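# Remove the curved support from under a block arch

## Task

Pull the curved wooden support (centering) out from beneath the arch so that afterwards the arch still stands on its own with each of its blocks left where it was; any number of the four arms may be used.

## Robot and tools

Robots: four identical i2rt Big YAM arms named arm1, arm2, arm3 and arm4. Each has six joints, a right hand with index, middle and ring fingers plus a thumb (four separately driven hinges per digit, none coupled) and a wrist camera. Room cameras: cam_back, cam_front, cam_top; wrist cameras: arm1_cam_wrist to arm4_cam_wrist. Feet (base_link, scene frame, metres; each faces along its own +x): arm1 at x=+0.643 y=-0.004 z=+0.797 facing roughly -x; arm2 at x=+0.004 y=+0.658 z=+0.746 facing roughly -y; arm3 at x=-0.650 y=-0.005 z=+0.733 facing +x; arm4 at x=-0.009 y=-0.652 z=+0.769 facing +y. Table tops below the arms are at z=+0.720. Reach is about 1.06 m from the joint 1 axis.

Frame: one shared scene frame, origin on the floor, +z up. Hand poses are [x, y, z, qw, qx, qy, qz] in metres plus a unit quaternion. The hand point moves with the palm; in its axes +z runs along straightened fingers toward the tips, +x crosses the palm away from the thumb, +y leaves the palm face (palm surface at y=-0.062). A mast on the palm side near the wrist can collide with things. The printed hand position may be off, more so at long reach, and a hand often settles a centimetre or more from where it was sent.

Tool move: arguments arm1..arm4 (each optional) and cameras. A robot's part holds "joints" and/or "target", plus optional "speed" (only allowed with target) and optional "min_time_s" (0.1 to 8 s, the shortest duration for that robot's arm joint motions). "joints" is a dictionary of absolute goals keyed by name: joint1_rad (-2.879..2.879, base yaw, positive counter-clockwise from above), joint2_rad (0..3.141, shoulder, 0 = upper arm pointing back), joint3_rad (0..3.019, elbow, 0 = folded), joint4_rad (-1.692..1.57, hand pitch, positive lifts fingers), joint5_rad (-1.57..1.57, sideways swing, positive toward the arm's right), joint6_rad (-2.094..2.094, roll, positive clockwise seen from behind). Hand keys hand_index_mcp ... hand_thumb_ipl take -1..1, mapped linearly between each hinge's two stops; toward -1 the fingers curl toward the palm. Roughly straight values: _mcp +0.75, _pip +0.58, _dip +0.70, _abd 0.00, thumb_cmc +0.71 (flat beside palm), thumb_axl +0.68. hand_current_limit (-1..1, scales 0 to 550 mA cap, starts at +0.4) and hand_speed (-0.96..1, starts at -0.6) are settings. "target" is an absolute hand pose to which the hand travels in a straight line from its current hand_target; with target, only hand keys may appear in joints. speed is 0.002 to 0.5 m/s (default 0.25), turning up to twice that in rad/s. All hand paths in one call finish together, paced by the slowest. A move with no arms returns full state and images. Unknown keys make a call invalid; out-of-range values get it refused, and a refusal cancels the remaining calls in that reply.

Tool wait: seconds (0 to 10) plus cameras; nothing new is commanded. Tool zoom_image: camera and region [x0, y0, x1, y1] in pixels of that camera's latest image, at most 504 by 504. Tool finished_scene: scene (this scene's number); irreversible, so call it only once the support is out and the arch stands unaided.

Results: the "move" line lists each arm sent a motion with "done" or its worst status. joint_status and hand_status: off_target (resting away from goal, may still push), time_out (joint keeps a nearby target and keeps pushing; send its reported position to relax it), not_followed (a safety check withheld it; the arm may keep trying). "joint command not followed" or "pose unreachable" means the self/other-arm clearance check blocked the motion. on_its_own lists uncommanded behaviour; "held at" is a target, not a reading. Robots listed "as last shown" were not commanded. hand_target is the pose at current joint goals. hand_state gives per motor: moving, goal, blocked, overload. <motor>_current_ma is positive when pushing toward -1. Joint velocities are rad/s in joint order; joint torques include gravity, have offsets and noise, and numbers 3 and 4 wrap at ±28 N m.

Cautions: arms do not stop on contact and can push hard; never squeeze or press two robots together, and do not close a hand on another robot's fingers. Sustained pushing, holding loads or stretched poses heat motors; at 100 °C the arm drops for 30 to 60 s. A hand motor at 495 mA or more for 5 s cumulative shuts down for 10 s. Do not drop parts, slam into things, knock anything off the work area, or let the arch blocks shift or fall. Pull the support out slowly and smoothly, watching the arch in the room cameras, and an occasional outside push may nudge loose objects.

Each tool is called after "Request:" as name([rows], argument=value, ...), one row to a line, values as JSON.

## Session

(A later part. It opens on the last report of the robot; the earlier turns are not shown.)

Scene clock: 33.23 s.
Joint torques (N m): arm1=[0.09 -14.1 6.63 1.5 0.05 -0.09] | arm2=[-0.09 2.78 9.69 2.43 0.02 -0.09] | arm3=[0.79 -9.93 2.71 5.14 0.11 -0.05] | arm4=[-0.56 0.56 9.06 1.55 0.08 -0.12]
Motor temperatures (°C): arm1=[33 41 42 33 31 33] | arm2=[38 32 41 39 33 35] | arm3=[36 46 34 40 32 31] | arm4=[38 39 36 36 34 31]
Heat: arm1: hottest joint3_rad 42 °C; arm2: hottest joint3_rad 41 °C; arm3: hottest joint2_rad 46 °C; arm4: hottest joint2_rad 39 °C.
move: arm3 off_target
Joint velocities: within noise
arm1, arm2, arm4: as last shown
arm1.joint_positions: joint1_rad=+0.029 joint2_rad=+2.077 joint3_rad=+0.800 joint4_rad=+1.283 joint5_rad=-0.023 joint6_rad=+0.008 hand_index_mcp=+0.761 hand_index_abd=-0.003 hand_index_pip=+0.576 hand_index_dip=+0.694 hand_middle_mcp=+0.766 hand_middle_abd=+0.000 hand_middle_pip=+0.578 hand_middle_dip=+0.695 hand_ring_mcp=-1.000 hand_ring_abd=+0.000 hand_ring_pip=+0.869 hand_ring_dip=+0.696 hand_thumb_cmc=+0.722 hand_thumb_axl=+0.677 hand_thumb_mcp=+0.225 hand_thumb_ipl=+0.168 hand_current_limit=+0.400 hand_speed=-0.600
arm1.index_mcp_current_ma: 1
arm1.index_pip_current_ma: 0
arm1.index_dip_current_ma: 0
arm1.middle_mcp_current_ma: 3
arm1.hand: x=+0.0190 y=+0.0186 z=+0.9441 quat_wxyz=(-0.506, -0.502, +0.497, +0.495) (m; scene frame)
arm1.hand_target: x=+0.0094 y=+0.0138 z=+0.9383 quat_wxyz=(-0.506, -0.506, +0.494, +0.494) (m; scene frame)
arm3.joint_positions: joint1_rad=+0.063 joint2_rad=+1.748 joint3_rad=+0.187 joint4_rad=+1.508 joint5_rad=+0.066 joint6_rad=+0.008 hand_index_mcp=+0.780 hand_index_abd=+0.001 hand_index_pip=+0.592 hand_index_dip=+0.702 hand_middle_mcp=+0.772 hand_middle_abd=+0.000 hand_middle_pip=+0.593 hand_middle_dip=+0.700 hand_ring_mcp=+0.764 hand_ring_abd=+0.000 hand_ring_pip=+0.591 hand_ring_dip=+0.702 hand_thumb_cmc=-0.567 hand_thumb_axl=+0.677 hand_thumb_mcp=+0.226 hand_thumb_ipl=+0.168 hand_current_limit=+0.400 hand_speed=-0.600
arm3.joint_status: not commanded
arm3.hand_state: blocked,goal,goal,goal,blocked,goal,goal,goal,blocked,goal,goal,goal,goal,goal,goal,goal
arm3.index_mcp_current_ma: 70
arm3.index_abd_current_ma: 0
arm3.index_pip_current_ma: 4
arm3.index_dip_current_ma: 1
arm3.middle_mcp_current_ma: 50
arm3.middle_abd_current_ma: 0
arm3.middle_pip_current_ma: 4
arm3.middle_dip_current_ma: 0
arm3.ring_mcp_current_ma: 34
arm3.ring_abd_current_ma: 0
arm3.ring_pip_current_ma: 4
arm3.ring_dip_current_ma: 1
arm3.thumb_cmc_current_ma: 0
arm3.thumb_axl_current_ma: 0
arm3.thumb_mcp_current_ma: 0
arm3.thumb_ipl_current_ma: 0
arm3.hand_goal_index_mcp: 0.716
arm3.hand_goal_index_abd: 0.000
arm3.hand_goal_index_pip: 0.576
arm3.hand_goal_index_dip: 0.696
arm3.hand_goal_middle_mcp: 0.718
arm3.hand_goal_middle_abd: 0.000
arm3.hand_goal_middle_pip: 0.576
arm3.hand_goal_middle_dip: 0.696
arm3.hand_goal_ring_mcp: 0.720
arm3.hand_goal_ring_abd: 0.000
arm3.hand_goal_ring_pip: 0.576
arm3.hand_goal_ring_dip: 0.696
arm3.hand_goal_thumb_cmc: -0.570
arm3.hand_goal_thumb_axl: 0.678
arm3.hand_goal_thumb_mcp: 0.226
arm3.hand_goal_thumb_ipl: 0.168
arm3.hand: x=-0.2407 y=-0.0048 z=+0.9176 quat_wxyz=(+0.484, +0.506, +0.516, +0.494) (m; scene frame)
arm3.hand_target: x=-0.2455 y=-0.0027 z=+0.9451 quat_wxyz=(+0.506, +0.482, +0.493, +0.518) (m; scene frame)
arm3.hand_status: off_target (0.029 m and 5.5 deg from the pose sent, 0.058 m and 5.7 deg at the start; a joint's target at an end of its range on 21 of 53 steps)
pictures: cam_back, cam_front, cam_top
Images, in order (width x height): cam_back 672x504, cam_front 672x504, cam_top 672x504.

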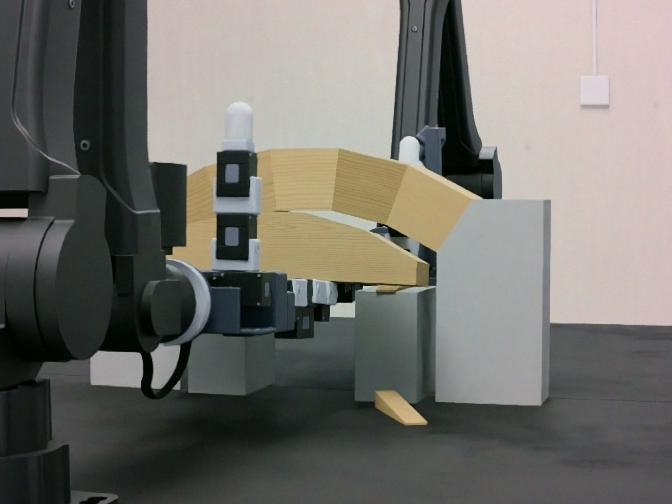

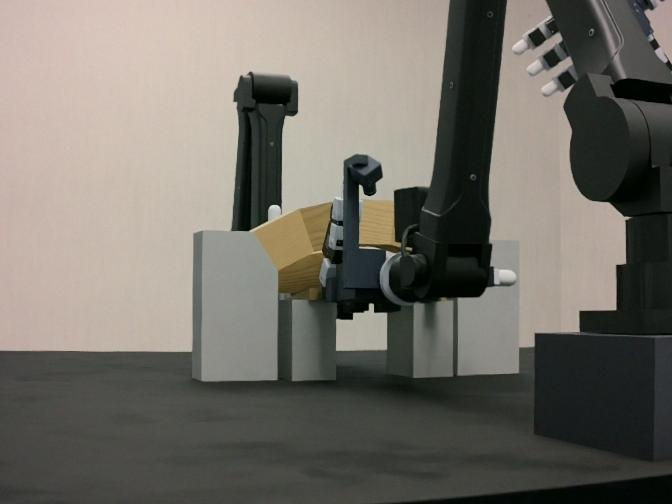

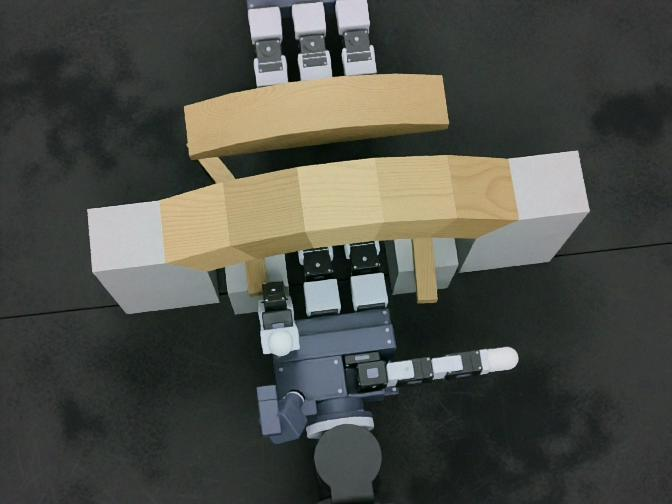

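Request:
move(arm1={"target": [0.2, 0.018, 0.94, -0.5058, -0.5058, 0.4942, 0.4942], "speed": 0.1}, arm3={"target": [-0.33, -0.0045, 0.945, 0.506, 0.482, 0.493, 0.518], "speed": 0.05}, cameras=["cam_back", "cam_front", "cam_top"])

Scene clock: 36.63 s.
Joint torques (N m): arm1=[-1.14 -11.11 0.59 2.5 -0.17 -0.09] | arm2=[-0.15 2.78 9.69 2.44 0.02 -0.09] | arm3=[0.85 -4.37 2.63 3.44 -0.02 0.02] | arm4=[-0.5 0.56 9.06 1.57 0.08 -0.13]
Motor temperatures (°C): arm1=[33 41 42 33 31 33] | arm2=[38 32 41 39 33 35] | arm3=[36 46 34 40 32 31] | arm4=[38 39 36 36 34 31]
Heat: arm1: hottest joint3_rad 42 °C; arm2: hottest joint3_rad 41 °C; arm3: hottest joint2_rad 46 °C; arm4: hottest joint2_rad 39 °C.
move: arm1 off_target; arm3 not_followed
Joint velocities: within noise
arm1.joint_positions: joint1_rad=+0.029 joint2_rad=+1.954 joint3_rad=+0.292 joint4_rad=+1.569 joint5_rad=-0.028 joint6_rad=+0.008 hand_index_mcp=+0.761 hand_index_abd=-0.003 hand_index_pip=+0.576 hand_index_dip=+0.694 hand_middle_mcp=+0.766 hand_middle_abd=+0.000 hand_middle_pip=+0.578 hand_middle_dip=+0.695 hand_ring_mcp=-1.000 hand_ring_abd=+0.000 hand_ring_pip=+0.869 hand_ring_dip=+0.696 hand_thumb_cmc=+0.722 hand_thumb_axl=+0.677 hand_thumb_mcp=+0.225 hand_thumb_ipl=+0.168 hand_current_limit=+0.400 hand_speed=-0.600
arm1.joint_status: not commanded
arm1.hand_state: goal,goal,goal,goal,goal,goal,goal,goal,goal,goal,goal,goal,goal,goal,goal,goal
arm1.index_mcp_current_ma: 1
arm1.index_abd_current_ma: 0
arm1.index_pip_current_ma: 0
arm1.index_dip_current_ma: 0
arm1.middle_mcp_current_ma: 3
arm1.middle_abd_current_ma: 0
arm1.middle_pip_current_ma: 0
arm1.middle_dip_current_ma: 0
arm1.ring_mcp_current_ma: 0
arm1.ring_abd_current_ma: 0
arm1.ring_pip_current_ma: 0
arm1.ring_dip_current_ma: 0
arm1.thumb_cmc_current_ma: 1
arm1.thumb_axl_current_ma: 0
arm1.thumb_mcp_current_ma: 0
arm1.thumb_ipl_current_ma: 0
arm1.hand_goal_index_mcp: 0.754
arm1.hand_goal_index_abd: 0.000
arm1.hand_goal_index_pip: 0.576
arm1.hand_goal_index_dip: 0.696
arm1.hand_goal_middle_mcp: 0.754
arm1.hand_goal_middle_abd: 0.000
arm1.hand_goal_middle_pip: 0.576
arm1.hand_goal_middle_dip: 0.696
arm1.hand_goal_ring_mcp: -1.000
arm1.hand_goal_ring_abd: 0.000
arm1.hand_goal_ring_pip: 0.870
arm1.hand_goal_ring_dip: 0.696
arm1.hand_goal_thumb_cmc: 0.714
arm1.hand_goal_thumb_axl: 0.678
arm1.hand_goal_thumb_mcp: 0.226
arm1.hand_goal_thumb_ipl: 0.168
arm1.hand: x=+0.1956 y=+0.0168 z=+0.9326 quat_wxyz=(-0.483, -0.527, +0.520, +0.468) (m; scene frame)
arm1.hand_target: x=+0.1995 y=+0.0180 z=+0.9407 quat_wxyz=(-0.487, -0.523, +0.514, +0.475) (m; scene frame)
arm1.hand_status: off_target (0.009 m and 5.6 deg from the pose sent, 0.181 m and 0.5 deg at the start; a joint's target at an end of its range on 32 of 75 steps)
arm2, arm4: as last shown
arm3.joint_positions: joint1_rad=+0.081 joint2_rad=+1.621 joint3_rad=-0.001 joint4_rad=+1.487 joint5_rad=+0.095 joint6_rad=+0.008 hand_index_mcp=+0.780 hand_index_abd=+0.001 hand_index_pip=+0.592 hand_index_dip=+0.703 hand_middle_mcp=+0.772 hand_middle_abd=+0.000 hand_middle_pip=+0.593 hand_middle_dip=+0.701 hand_ring_mcp=+0.764 hand_ring_abd=+0.000 hand_ring_pip=+0.591 hand_ring_dip=+0.703 hand_thumb_cmc=-0.567 hand_thumb_axl=+0.677 hand_thumb_mcp=+0.226 hand_thumb_ipl=+0.168 hand_current_limit=+0.400 hand_speed=-0.600
arm3.joint_status: not commanded
arm3.hand_state: blocked,goal,goal,goal,blocked,goal,goal,goal,blocked,goal,goal,goal,goal,goal,goal,goal
arm3.index_mcp_current_ma: 70
arm3.index_abd_current_ma: 0
arm3.index_pip_current_ma: 4
arm3.index_dip_current_ma: 1
arm3.middle_mcp_current_ma: 50
arm3.middle_abd_current_ma: 0
arm3.middle_pip_current_ma: 5
arm3.middle_dip_current_ma: 0
arm3.ring_mcp_current_ma: 34
arm3.ring_abd_current_ma: 0
arm3.ring_pip_current_ma: 4
arm3.ring_dip_current_ma: 1
arm3.thumb_cmc_current_ma: 0
arm3.thumb_axl_current_ma: 0
arm3.thumb_mcp_current_ma: 0
arm3.thumb_ipl_current_ma: 0
arm3.hand_goal_index_mcp: 0.716
arm3.hand_goal_index_abd: 0.000
arm3.hand_goal_index_pip: 0.576
arm3.hand_goal_index_dip: 0.696
arm3.hand_goal_middle_mcp: 0.718
arm3.hand_goal_middle_abd: 0.000
arm3.hand_goal_middle_pip: 0.576
arm3.hand_goal_middle_dip: 0.696
arm3.hand_goal_ring_mcp: 0.720
arm3.hand_goal_ring_abd: 0.000
arm3.hand_goal_ring_pip: 0.576
arm3.hand_goal_ring_dip: 0.696
arm3.hand_goal_thumb_cmc: -0.570
arm3.hand_goal_thumb_axl: 0.678
arm3.hand_goal_thumb_mcp: 0.226
arm3.hand_goal_thumb_ipl: 0.168
arm3.on_its_own: joint3_rad is held at +0.008, not at its first target +0.194; joint4_rad is held at +1.508, not at its first target +1.564
arm3.hand: x=-0.3061 y=-0.0091 z=+0.9109 quat_wxyz=(+0.468, +0.526, +0.535, +0.468) (m; scene frame)
arm3.hand_target: x=-0.3045 y=-0.0090 z=+0.9201 quat_wxyz=(+0.476, +0.519, +0.525, +0.478) (m; scene frame)
arm3.hand_status: not_followed (0.042 m and 10.1 deg from the pose sent, 0.093 m and 5.3 deg at the start; a joint's target at an end of its range on 69 of 69 steps)
pictures: cam_back, cam_front, cam_top
pose unreachable (arm3 arm): on one or more control steps of this call this arm could not follow its commanded pose, so it was not sent that pose on those steps. On the call's last step it was still not sent that pose. It may still have moved: this result reports where it is.
cause: moving toward the commanded pose would bring two parts of the arm too close to each other.
Images, in order (width x height): cam_back 672x504, cam_front 672x504, cam_top 672x504.

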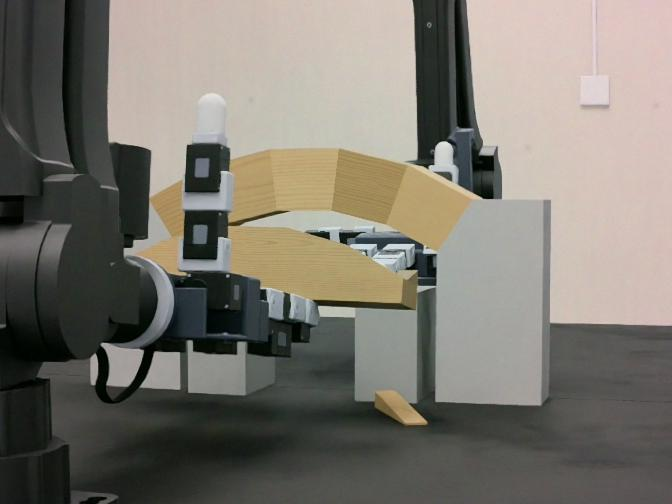

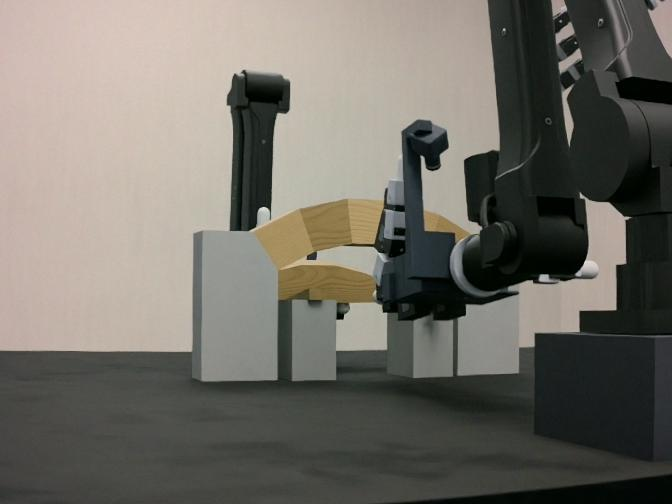

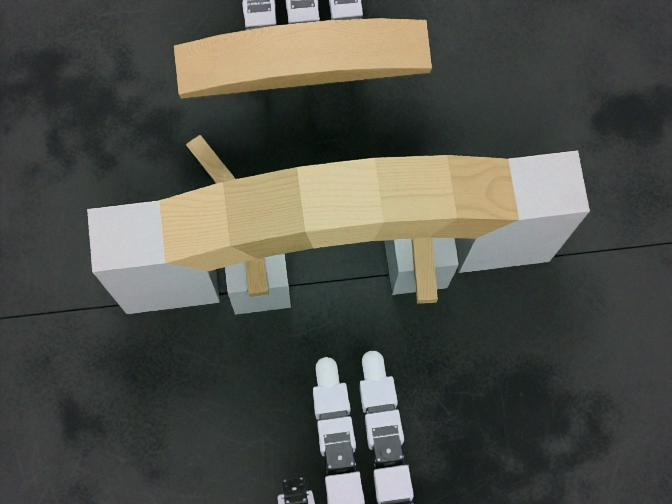

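Request:
move(arm3={"target": [-0.305, -0.006, 0.9, 0.4108, 0.5654, 0.5787, 0.4205], "speed": 0.06}, cameras=["cam_back", "cam_front", "cam_top"])

Scene clock: 42.17 s.
Joint torques (N m): arm1=[-1.44 -11.11 0.47 2.63 -0.16 -0.05] | arm2=[-0.09 2.78 9.69 2.43 0.02 -0.09] | arm3=[2.14 -1.2 7.6 2.4 -0.06 0.1] | arm4=[-0.56 0.62 9.07 1.55 0.09 -0.13]
Motor temperatures (°C): arm1=[33 41 42 33 31 33] | arm2=[38 32 41 39 33 35] | arm3=[36 46 34 40 32 31] | arm4=[38 39 36 36 34 31]
Heat: arm1: hottest joint3_rad 42 °C; arm2: hottest joint3_rad 41 °C; arm3: hottest joint2_rad 46 °C; arm4: hottest joint2_rad 39 °C.
move: arm3 done
Joint velocities: within noise
arm1, arm2, arm4: as last shown
arm3.joint_positions: joint1_rad=+0.081 joint2_rad=+1.068 joint3_rad=-0.011 joint4_rad=+0.740 joint5_rad=+0.086 joint6_rad=+0.024 hand_index_mcp=+0.736 hand_index_abd=+0.001 hand_index_pip=+0.582 hand_index_dip=+0.700 hand_middle_mcp=+0.738 hand_middle_abd=+0.000 hand_middle_pip=+0.584 hand_middle_dip=+0.699 hand_ring_mcp=+0.738 hand_ring_abd=+0.000 hand_ring_pip=+0.583 hand_ring_dip=+0.700 hand_thumb_cmc=-0.567 hand_thumb_axl=+0.677 hand_thumb_mcp=+0.226 hand_thumb_ipl=+0.168 hand_current_limit=+0.400 hand_speed=-0.600
arm3.joint_status: not commanded
arm3.hand_state: goal,goal,goal,goal,blocked,goal,goal,goal,goal,goal,goal,goal,goal,goal,goal,goal
arm3.index_mcp_current_ma: 7
arm3.index_abd_current_ma: 0
arm3.index_pip_current_ma: 1
arm3.index_dip_current_ma: 0
arm3.middle_mcp_current_ma: 7
arm3.middle_abd_current_ma: 0
arm3.middle_pip_current_ma: 1
arm3.middle_dip_current_ma: 0
arm3.ring_mcp_current_ma: 6
arm3.ring_abd_current_ma: 0
arm3.ring_pip_current_ma: 1
arm3.ring_dip_current_ma: 0
arm3.thumb_cmc_current_ma: 0
arm3.thumb_axl_current_ma: 0
arm3.thumb_mcp_current_ma: 0
arm3.thumb_ipl_current_ma: 0
arm3.hand_goal_index_mcp: 0.716
arm3.hand_goal_index_abd: 0.000
arm3.hand_goal_index_pip: 0.576
arm3.hand_goal_index_dip: 0.696
arm3.hand_goal_middle_mcp: 0.718
arm3.hand_goal_middle_abd: 0.000
arm3.hand_goal_middle_pip: 0.576
arm3.hand_goal_middle_dip: 0.696
arm3.hand_goal_ring_mcp: 0.720
arm3.hand_goal_ring_abd: 0.000
arm3.hand_goal_ring_pip: 0.576
arm3.hand_goal_ring_dip: 0.696
arm3.hand_goal_thumb_cmc: -0.570
arm3.hand_goal_thumb_axl: 0.678
arm3.hand_goal_thumb_mcp: 0.226
arm3.hand_goal_thumb_ipl: 0.168
arm3.on_its_own: hand_index_mcp moved -0.044 to your old target +0.716; hand_middle_mcp moved -0.034 toward your old target +0.718; hand_ring_mcp moved -0.026 to your old target +0.720
arm3.hand: x=-0.3106 y=-0.0096 z=+0.8928 quat_wxyz=(+0.411, +0.569, +0.581, +0.412) (m; scene frame)
arm3.hand_target: x=-0.3052 y=-0.0060 z=+0.9000 quat_wxyz=(+0.411, +0.565, +0.579, +0.421) (m; scene frame)
arm3.hand_status: done (0.010 m and 1.1 deg from the pose sent, 0.011 m and 10.8 deg at the start)
pictures: cam_back, cam_front, cam_top
Images, in order (width x height): cam_back 672x504, cam_front 672x504, cam_top 672x504.

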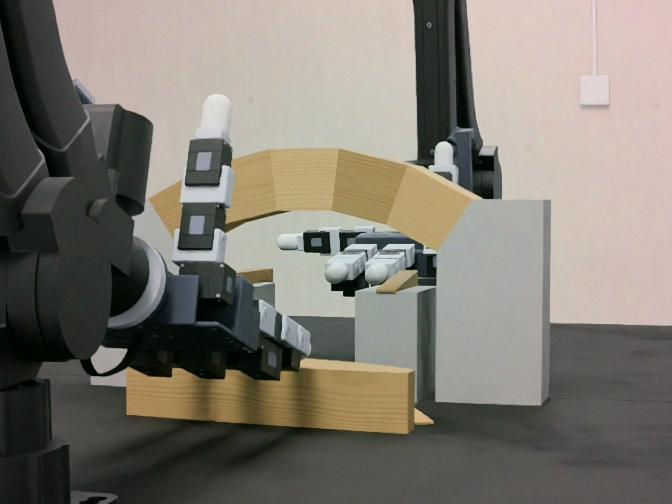

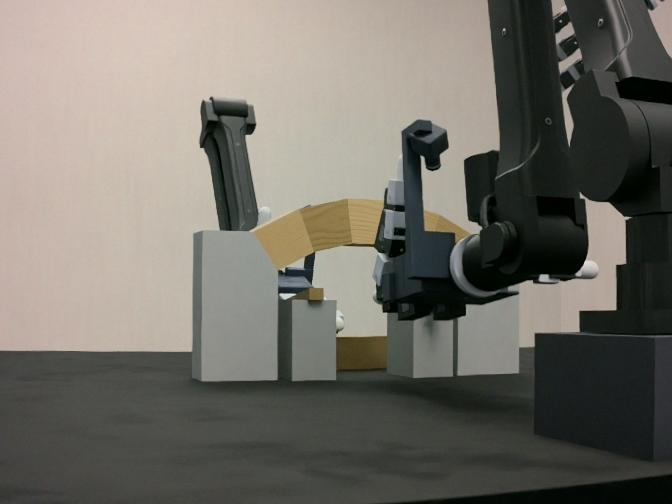

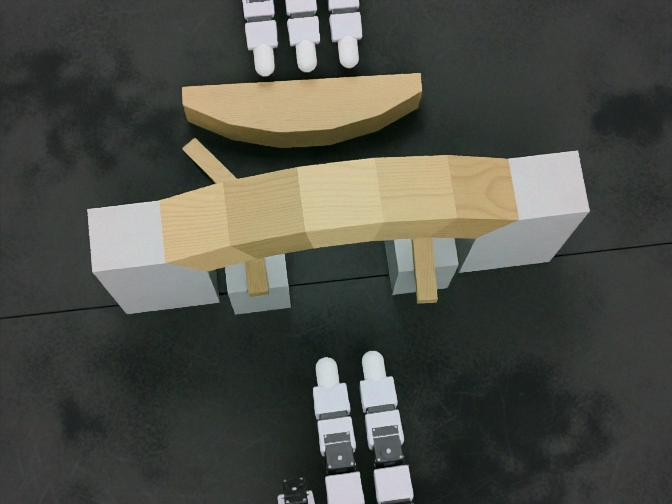

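Request:
zoom_image(camera="cam_top", region=[80, 50, 600, 330])

Request:
zoom_image(camera="cam_front", region=[180, 180, 530, 400])

Region (80, 50, 600, 330) is 520x280 pixels. A region can be at most 504 by 504 pixels.

Scaled by 1.440 from the camera's 672x504 image, which has a finer 960x720 frame.

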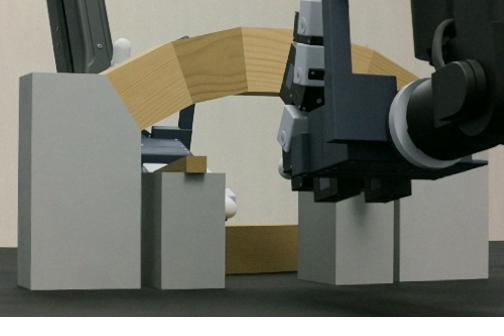

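Request:
move(arm3={"target": [-0.315, -0.008, 0.94, 0.4108, 0.5654, 0.5787, 0.4205], "speed": 0.08}, cameras=["cam_back", "cam_front", "cam_top"])

Scene clock: 44.20 s.
Joint torques (N m): arm1=[-1.03 -11.11 0.64 2.59 -0.17 -0.08] | arm2=[-0.03 2.78 9.69 2.43 0.02 -0.09] | arm3=[1.14 1.14 13.55 2.24 -0.11 0.04] | arm4=[-0.62 0.67 9.05 1.55 0.09 -0.13]
Motor temperatures (°C): arm1=[33 41 42 33 31 33] | arm2=[38 32 41 39 33 35] | arm3=[36 46 34 40 32 31] | arm4=[38 39 36 36 34 31]
Heat: arm1: hottest joint3_rad 42 °C; arm2: hottest joint3_rad 41 °C; arm3: hottest joint2_rad 46 °C; arm4: hottest joint2_rad 39 °C.
move: arm3 off_target
Joint velocities: within noise
arm1: as last shown
arm2.joint_positions: joint1_rad=-0.762 joint2_rad=+0.610 joint3_rad=+1.396 joint4_rad=-1.346 joint5_rad=-0.059 joint6_rad=+1.172 hand_index_mcp=+0.754 hand_index_abd=+0.001 hand_index_pip=+0.577 hand_index_dip=+0.696 hand_middle_mcp=+0.754 hand_middle_abd=+0.001 hand_middle_pip=+0.577 hand_middle_dip=+0.696 hand_ring_mcp=+0.754 hand_ring_abd=+0.000 hand_ring_pip=+0.577 hand_ring_dip=+0.696 hand_thumb_cmc=+0.714 hand_thumb_axl=+0.677 hand_thumb_mcp=+0.226 hand_thumb_ipl=+0.168 hand_current_limit=+0.400 hand_speed=-0.600
arm2.joint_status: not commanded
arm2.hand_state: goal,goal,goal,goal,goal,goal,goal,goal,goal,goal,goal,goal,goal,goal,goal,goal
arm2.index_mcp_current_ma: 0
arm2.index_abd_current_ma: 0
arm2.index_pip_current_ma: 0
arm2.index_dip_current_ma: 0
arm2.middle_mcp_current_ma: 0
arm2.middle_abd_current_ma: 0
arm2.middle_pip_current_ma: 0
arm2.middle_dip_current_ma: 0
arm2.ring_mcp_current_ma: 0
arm2.ring_abd_current_ma: 0
arm2.ring_pip_current_ma: 0
arm2.ring_dip_current_ma: 0
arm2.thumb_cmc_current_ma: 0
arm2.thumb_axl_current_ma: 0
arm2.thumb_mcp_current_ma: 0
arm2.thumb_ipl_current_ma: 0
arm2.hand_goal_index_mcp: 0.754
arm2.hand_goal_index_abd: 0.000
arm2.hand_goal_index_pip: 0.576
arm2.hand_goal_index_dip: 0.696
arm2.hand_goal_middle_mcp: 0.754
arm2.hand_goal_middle_abd: 0.000
arm2.hand_goal_middle_pip: 0.576
arm2.hand_goal_middle_dip: 0.696
arm2.hand_goal_ring_mcp: 0.754
arm2.hand_goal_ring_abd: 0.000
arm2.hand_goal_ring_pip: 0.576
arm2.hand_goal_ring_dip: 0.696
arm2.hand_goal_thumb_cmc: 0.714
arm2.hand_goal_thumb_axl: 0.678
arm2.hand_goal_thumb_mcp: 0.226
arm2.hand_goal_thumb_ipl: 0.168
arm2.hand: x=-0.2226 y=+0.5440 z=+1.2958 quat_wxyz=(+0.470, +0.497, -0.719, +0.118) (m; scene frame)
arm2.hand_target: x=-0.2206 y=+0.5460 z=+1.3069 quat_wxyz=(+0.481, +0.494, -0.714, +0.120) (m; scene frame)
arm2.hand_status: not commanded
arm3.joint_positions: joint1_rad=+0.081 joint2_rad=+0.595 joint3_rad=+0.002 joint4_rad=+0.222 joint5_rad=+0.081 joint6_rad=+0.024 hand_index_mcp=+0.735 hand_index_abd=+0.001 hand_index_pip=+0.582 hand_index_dip=+0.700 hand_middle_mcp=+0.738 hand_middle_abd=+0.000 hand_middle_pip=+0.584 hand_middle_dip=+0.699 hand_ring_mcp=+0.738 hand_ring_abd=+0.000 hand_ring_pip=+0.583 hand_ring_dip=+0.700 hand_thumb_cmc=-0.567 hand_thumb_axl=+0.677 hand_thumb_mcp=+0.226 hand_thumb_ipl=+0.168 hand_current_limit=+0.400 hand_speed=-0.600
arm3.joint_status: not commanded
arm3.hand_state: goal,goal,goal,goal,goal,goal,goal,goal,goal,goal,goal,goal,goal,goal,goal,goal
arm3.index_mcp_current_ma: 7
arm3.index_abd_current_ma: 0
arm3.index_pip_current_ma: 1
arm3.index_dip_current_ma: 0
arm3.middle_mcp_current_ma: 7
arm3.middle_abd_current_ma: 0
arm3.middle_pip_current_ma: 1
arm3.middle_dip_current_ma: 0
arm3.ring_mcp_current_ma: 6
arm3.ring_abd_current_ma: 0
arm3.ring_pip_current_ma: 1
arm3.ring_dip_current_ma: 0
arm3.thumb_cmc_current_ma: 0
arm3.thumb_axl_current_ma: 0
arm3.thumb_mcp_current_ma: 0
arm3.thumb_ipl_current_ma: 0
arm3.hand_goal_index_mcp: 0.716
arm3.hand_goal_index_abd: 0.000
arm3.hand_goal_index_pip: 0.576
arm3.hand_goal_index_dip: 0.696
arm3.hand_goal_middle_mcp: 0.718
arm3.hand_goal_middle_abd: 0.000
arm3.hand_goal_middle_pip: 0.576
arm3.hand_goal_middle_dip: 0.696
arm3.hand_goal_ring_mcp: 0.720
arm3.hand_goal_ring_abd: 0.000
arm3.hand_goal_ring_pip: 0.576
arm3.hand_goal_ring_dip: 0.696
arm3.hand_goal_thumb_cmc: -0.570
arm3.hand_goal_thumb_axl: 0.678
arm3.hand_goal_thumb_mcp: 0.226
arm3.hand_goal_thumb_ipl: 0.168
arm3.hand: x=-0.3270 y=-0.0103 z=+0.9112 quat_wxyz=(+0.401, +0.574, +0.589, +0.403) (m; scene frame)
arm3.hand_target: x=-0.3172 y=-0.0081 z=+0.9400 quat_wxyz=(+0.411, +0.565, +0.579, +0.420) (m; scene frame)
arm3.hand_status: off_target (0.031 m and 2.8 deg from the pose sent, 0.047 m and 1.1 deg at the start)
arm4.joint_positions: joint1_rad=-0.088 joint2_rad=+0.627 joint3_rad=+1.321 joint4_rad=-1.160 joint5_rad=+0.072 joint6_rad=+1.085 hand_index_mcp=+0.755 hand_index_abd=+0.000 hand_index_pip=+0.577 hand_index_dip=+0.696 hand_middle_mcp=+0.755 hand_middle_abd=+0.000 hand_middle_pip=+0.577 hand_middle_dip=+0.696 hand_ring_mcp=+0.755 hand_ring_abd=+0.000 hand_ring_pip=+0.577 hand_ring_dip=+0.696 hand_thumb_cmc=+0.715 hand_thumb_axl=+0.677 hand_thumb_mcp=+0.226 hand_thumb_ipl=+0.168 hand_current_limit=+0.400 hand_speed=-0.600
arm4.joint_status: not commanded
arm4.hand_state: goal,goal,goal,goal,goal,goal,goal,goal,goal,goal,goal,goal,goal,goal,goal,goal
arm4.index_mcp_current_ma: 1
arm4.index_abd_current_ma: 0
arm4.index_pip_current_ma: 0
arm4.index_dip_current_ma: 0
arm4.middle_mcp_current_ma: 1
arm4.middle_abd_current_ma: 0
arm4.middle_pip_current_ma: 0
arm4.middle_dip_current_ma: 0
arm4.ring_mcp_current_ma: 1
arm4.ring_abd_current_ma: 0
arm4.ring_pip_current_ma: 0
arm4.ring_dip_current_ma: 0
arm4.thumb_cmc_current_ma: 1
arm4.thumb_axl_current_ma: 0
arm4.thumb_mcp_current_ma: 0
arm4.thumb_ipl_current_ma: 0
arm4.hand_goal_index_mcp: 0.754
arm4.hand_goal_index_abd: 0.000
arm4.hand_goal_index_pip: 0.576
arm4.hand_goal_index_dip: 0.696
arm4.hand_goal_middle_mcp: 0.754
arm4.hand_goal_middle_abd: 0.000
arm4.hand_goal_middle_pip: 0.576
arm4.hand_goal_middle_dip: 0.696
arm4.hand_goal_ring_mcp: 0.754
arm4.hand_goal_ring_abd: 0.000
arm4.hand_goal_ring_pip: 0.576
arm4.hand_goal_ring_dip: 0.696
arm4.hand_goal_thumb_cmc: 0.714
arm4.hand_goal_thumb_axl: 0.678
arm4.hand_goal_thumb_mcp: 0.226
arm4.hand_goal_thumb_ipl: 0.168
arm4.hand: x=+0.0971 y=-0.3870 z=+1.3328 quat_wxyz=(-0.228, +0.472, +0.707, +0.476) (m; scene frame)
arm4.hand_target: x=+0.0967 y=-0.3902 z=+1.3454 quat_wxyz=(-0.234, +0.468, +0.700, +0.486) (m; scene frame)
arm4.hand_status: not commanded
pictures: cam_back, cam_front, cam_top
Images, in order (width x height): cam_back 672x504, cam_front 672x504, cam_top 672x504.

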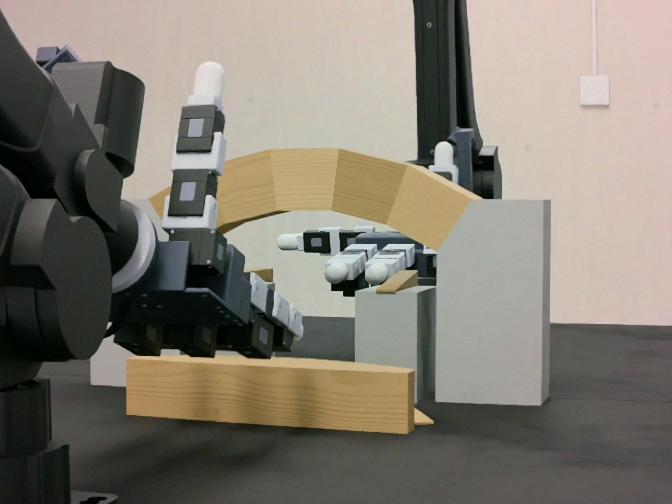

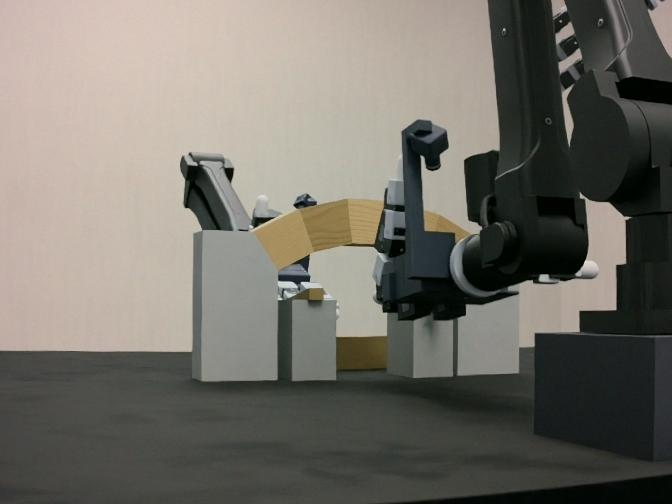

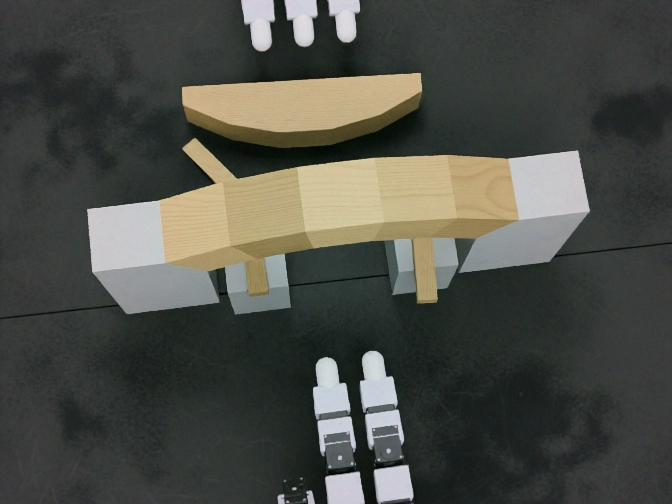

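Request:
finished_scene(scene=2)

The scene is finished: the task was done.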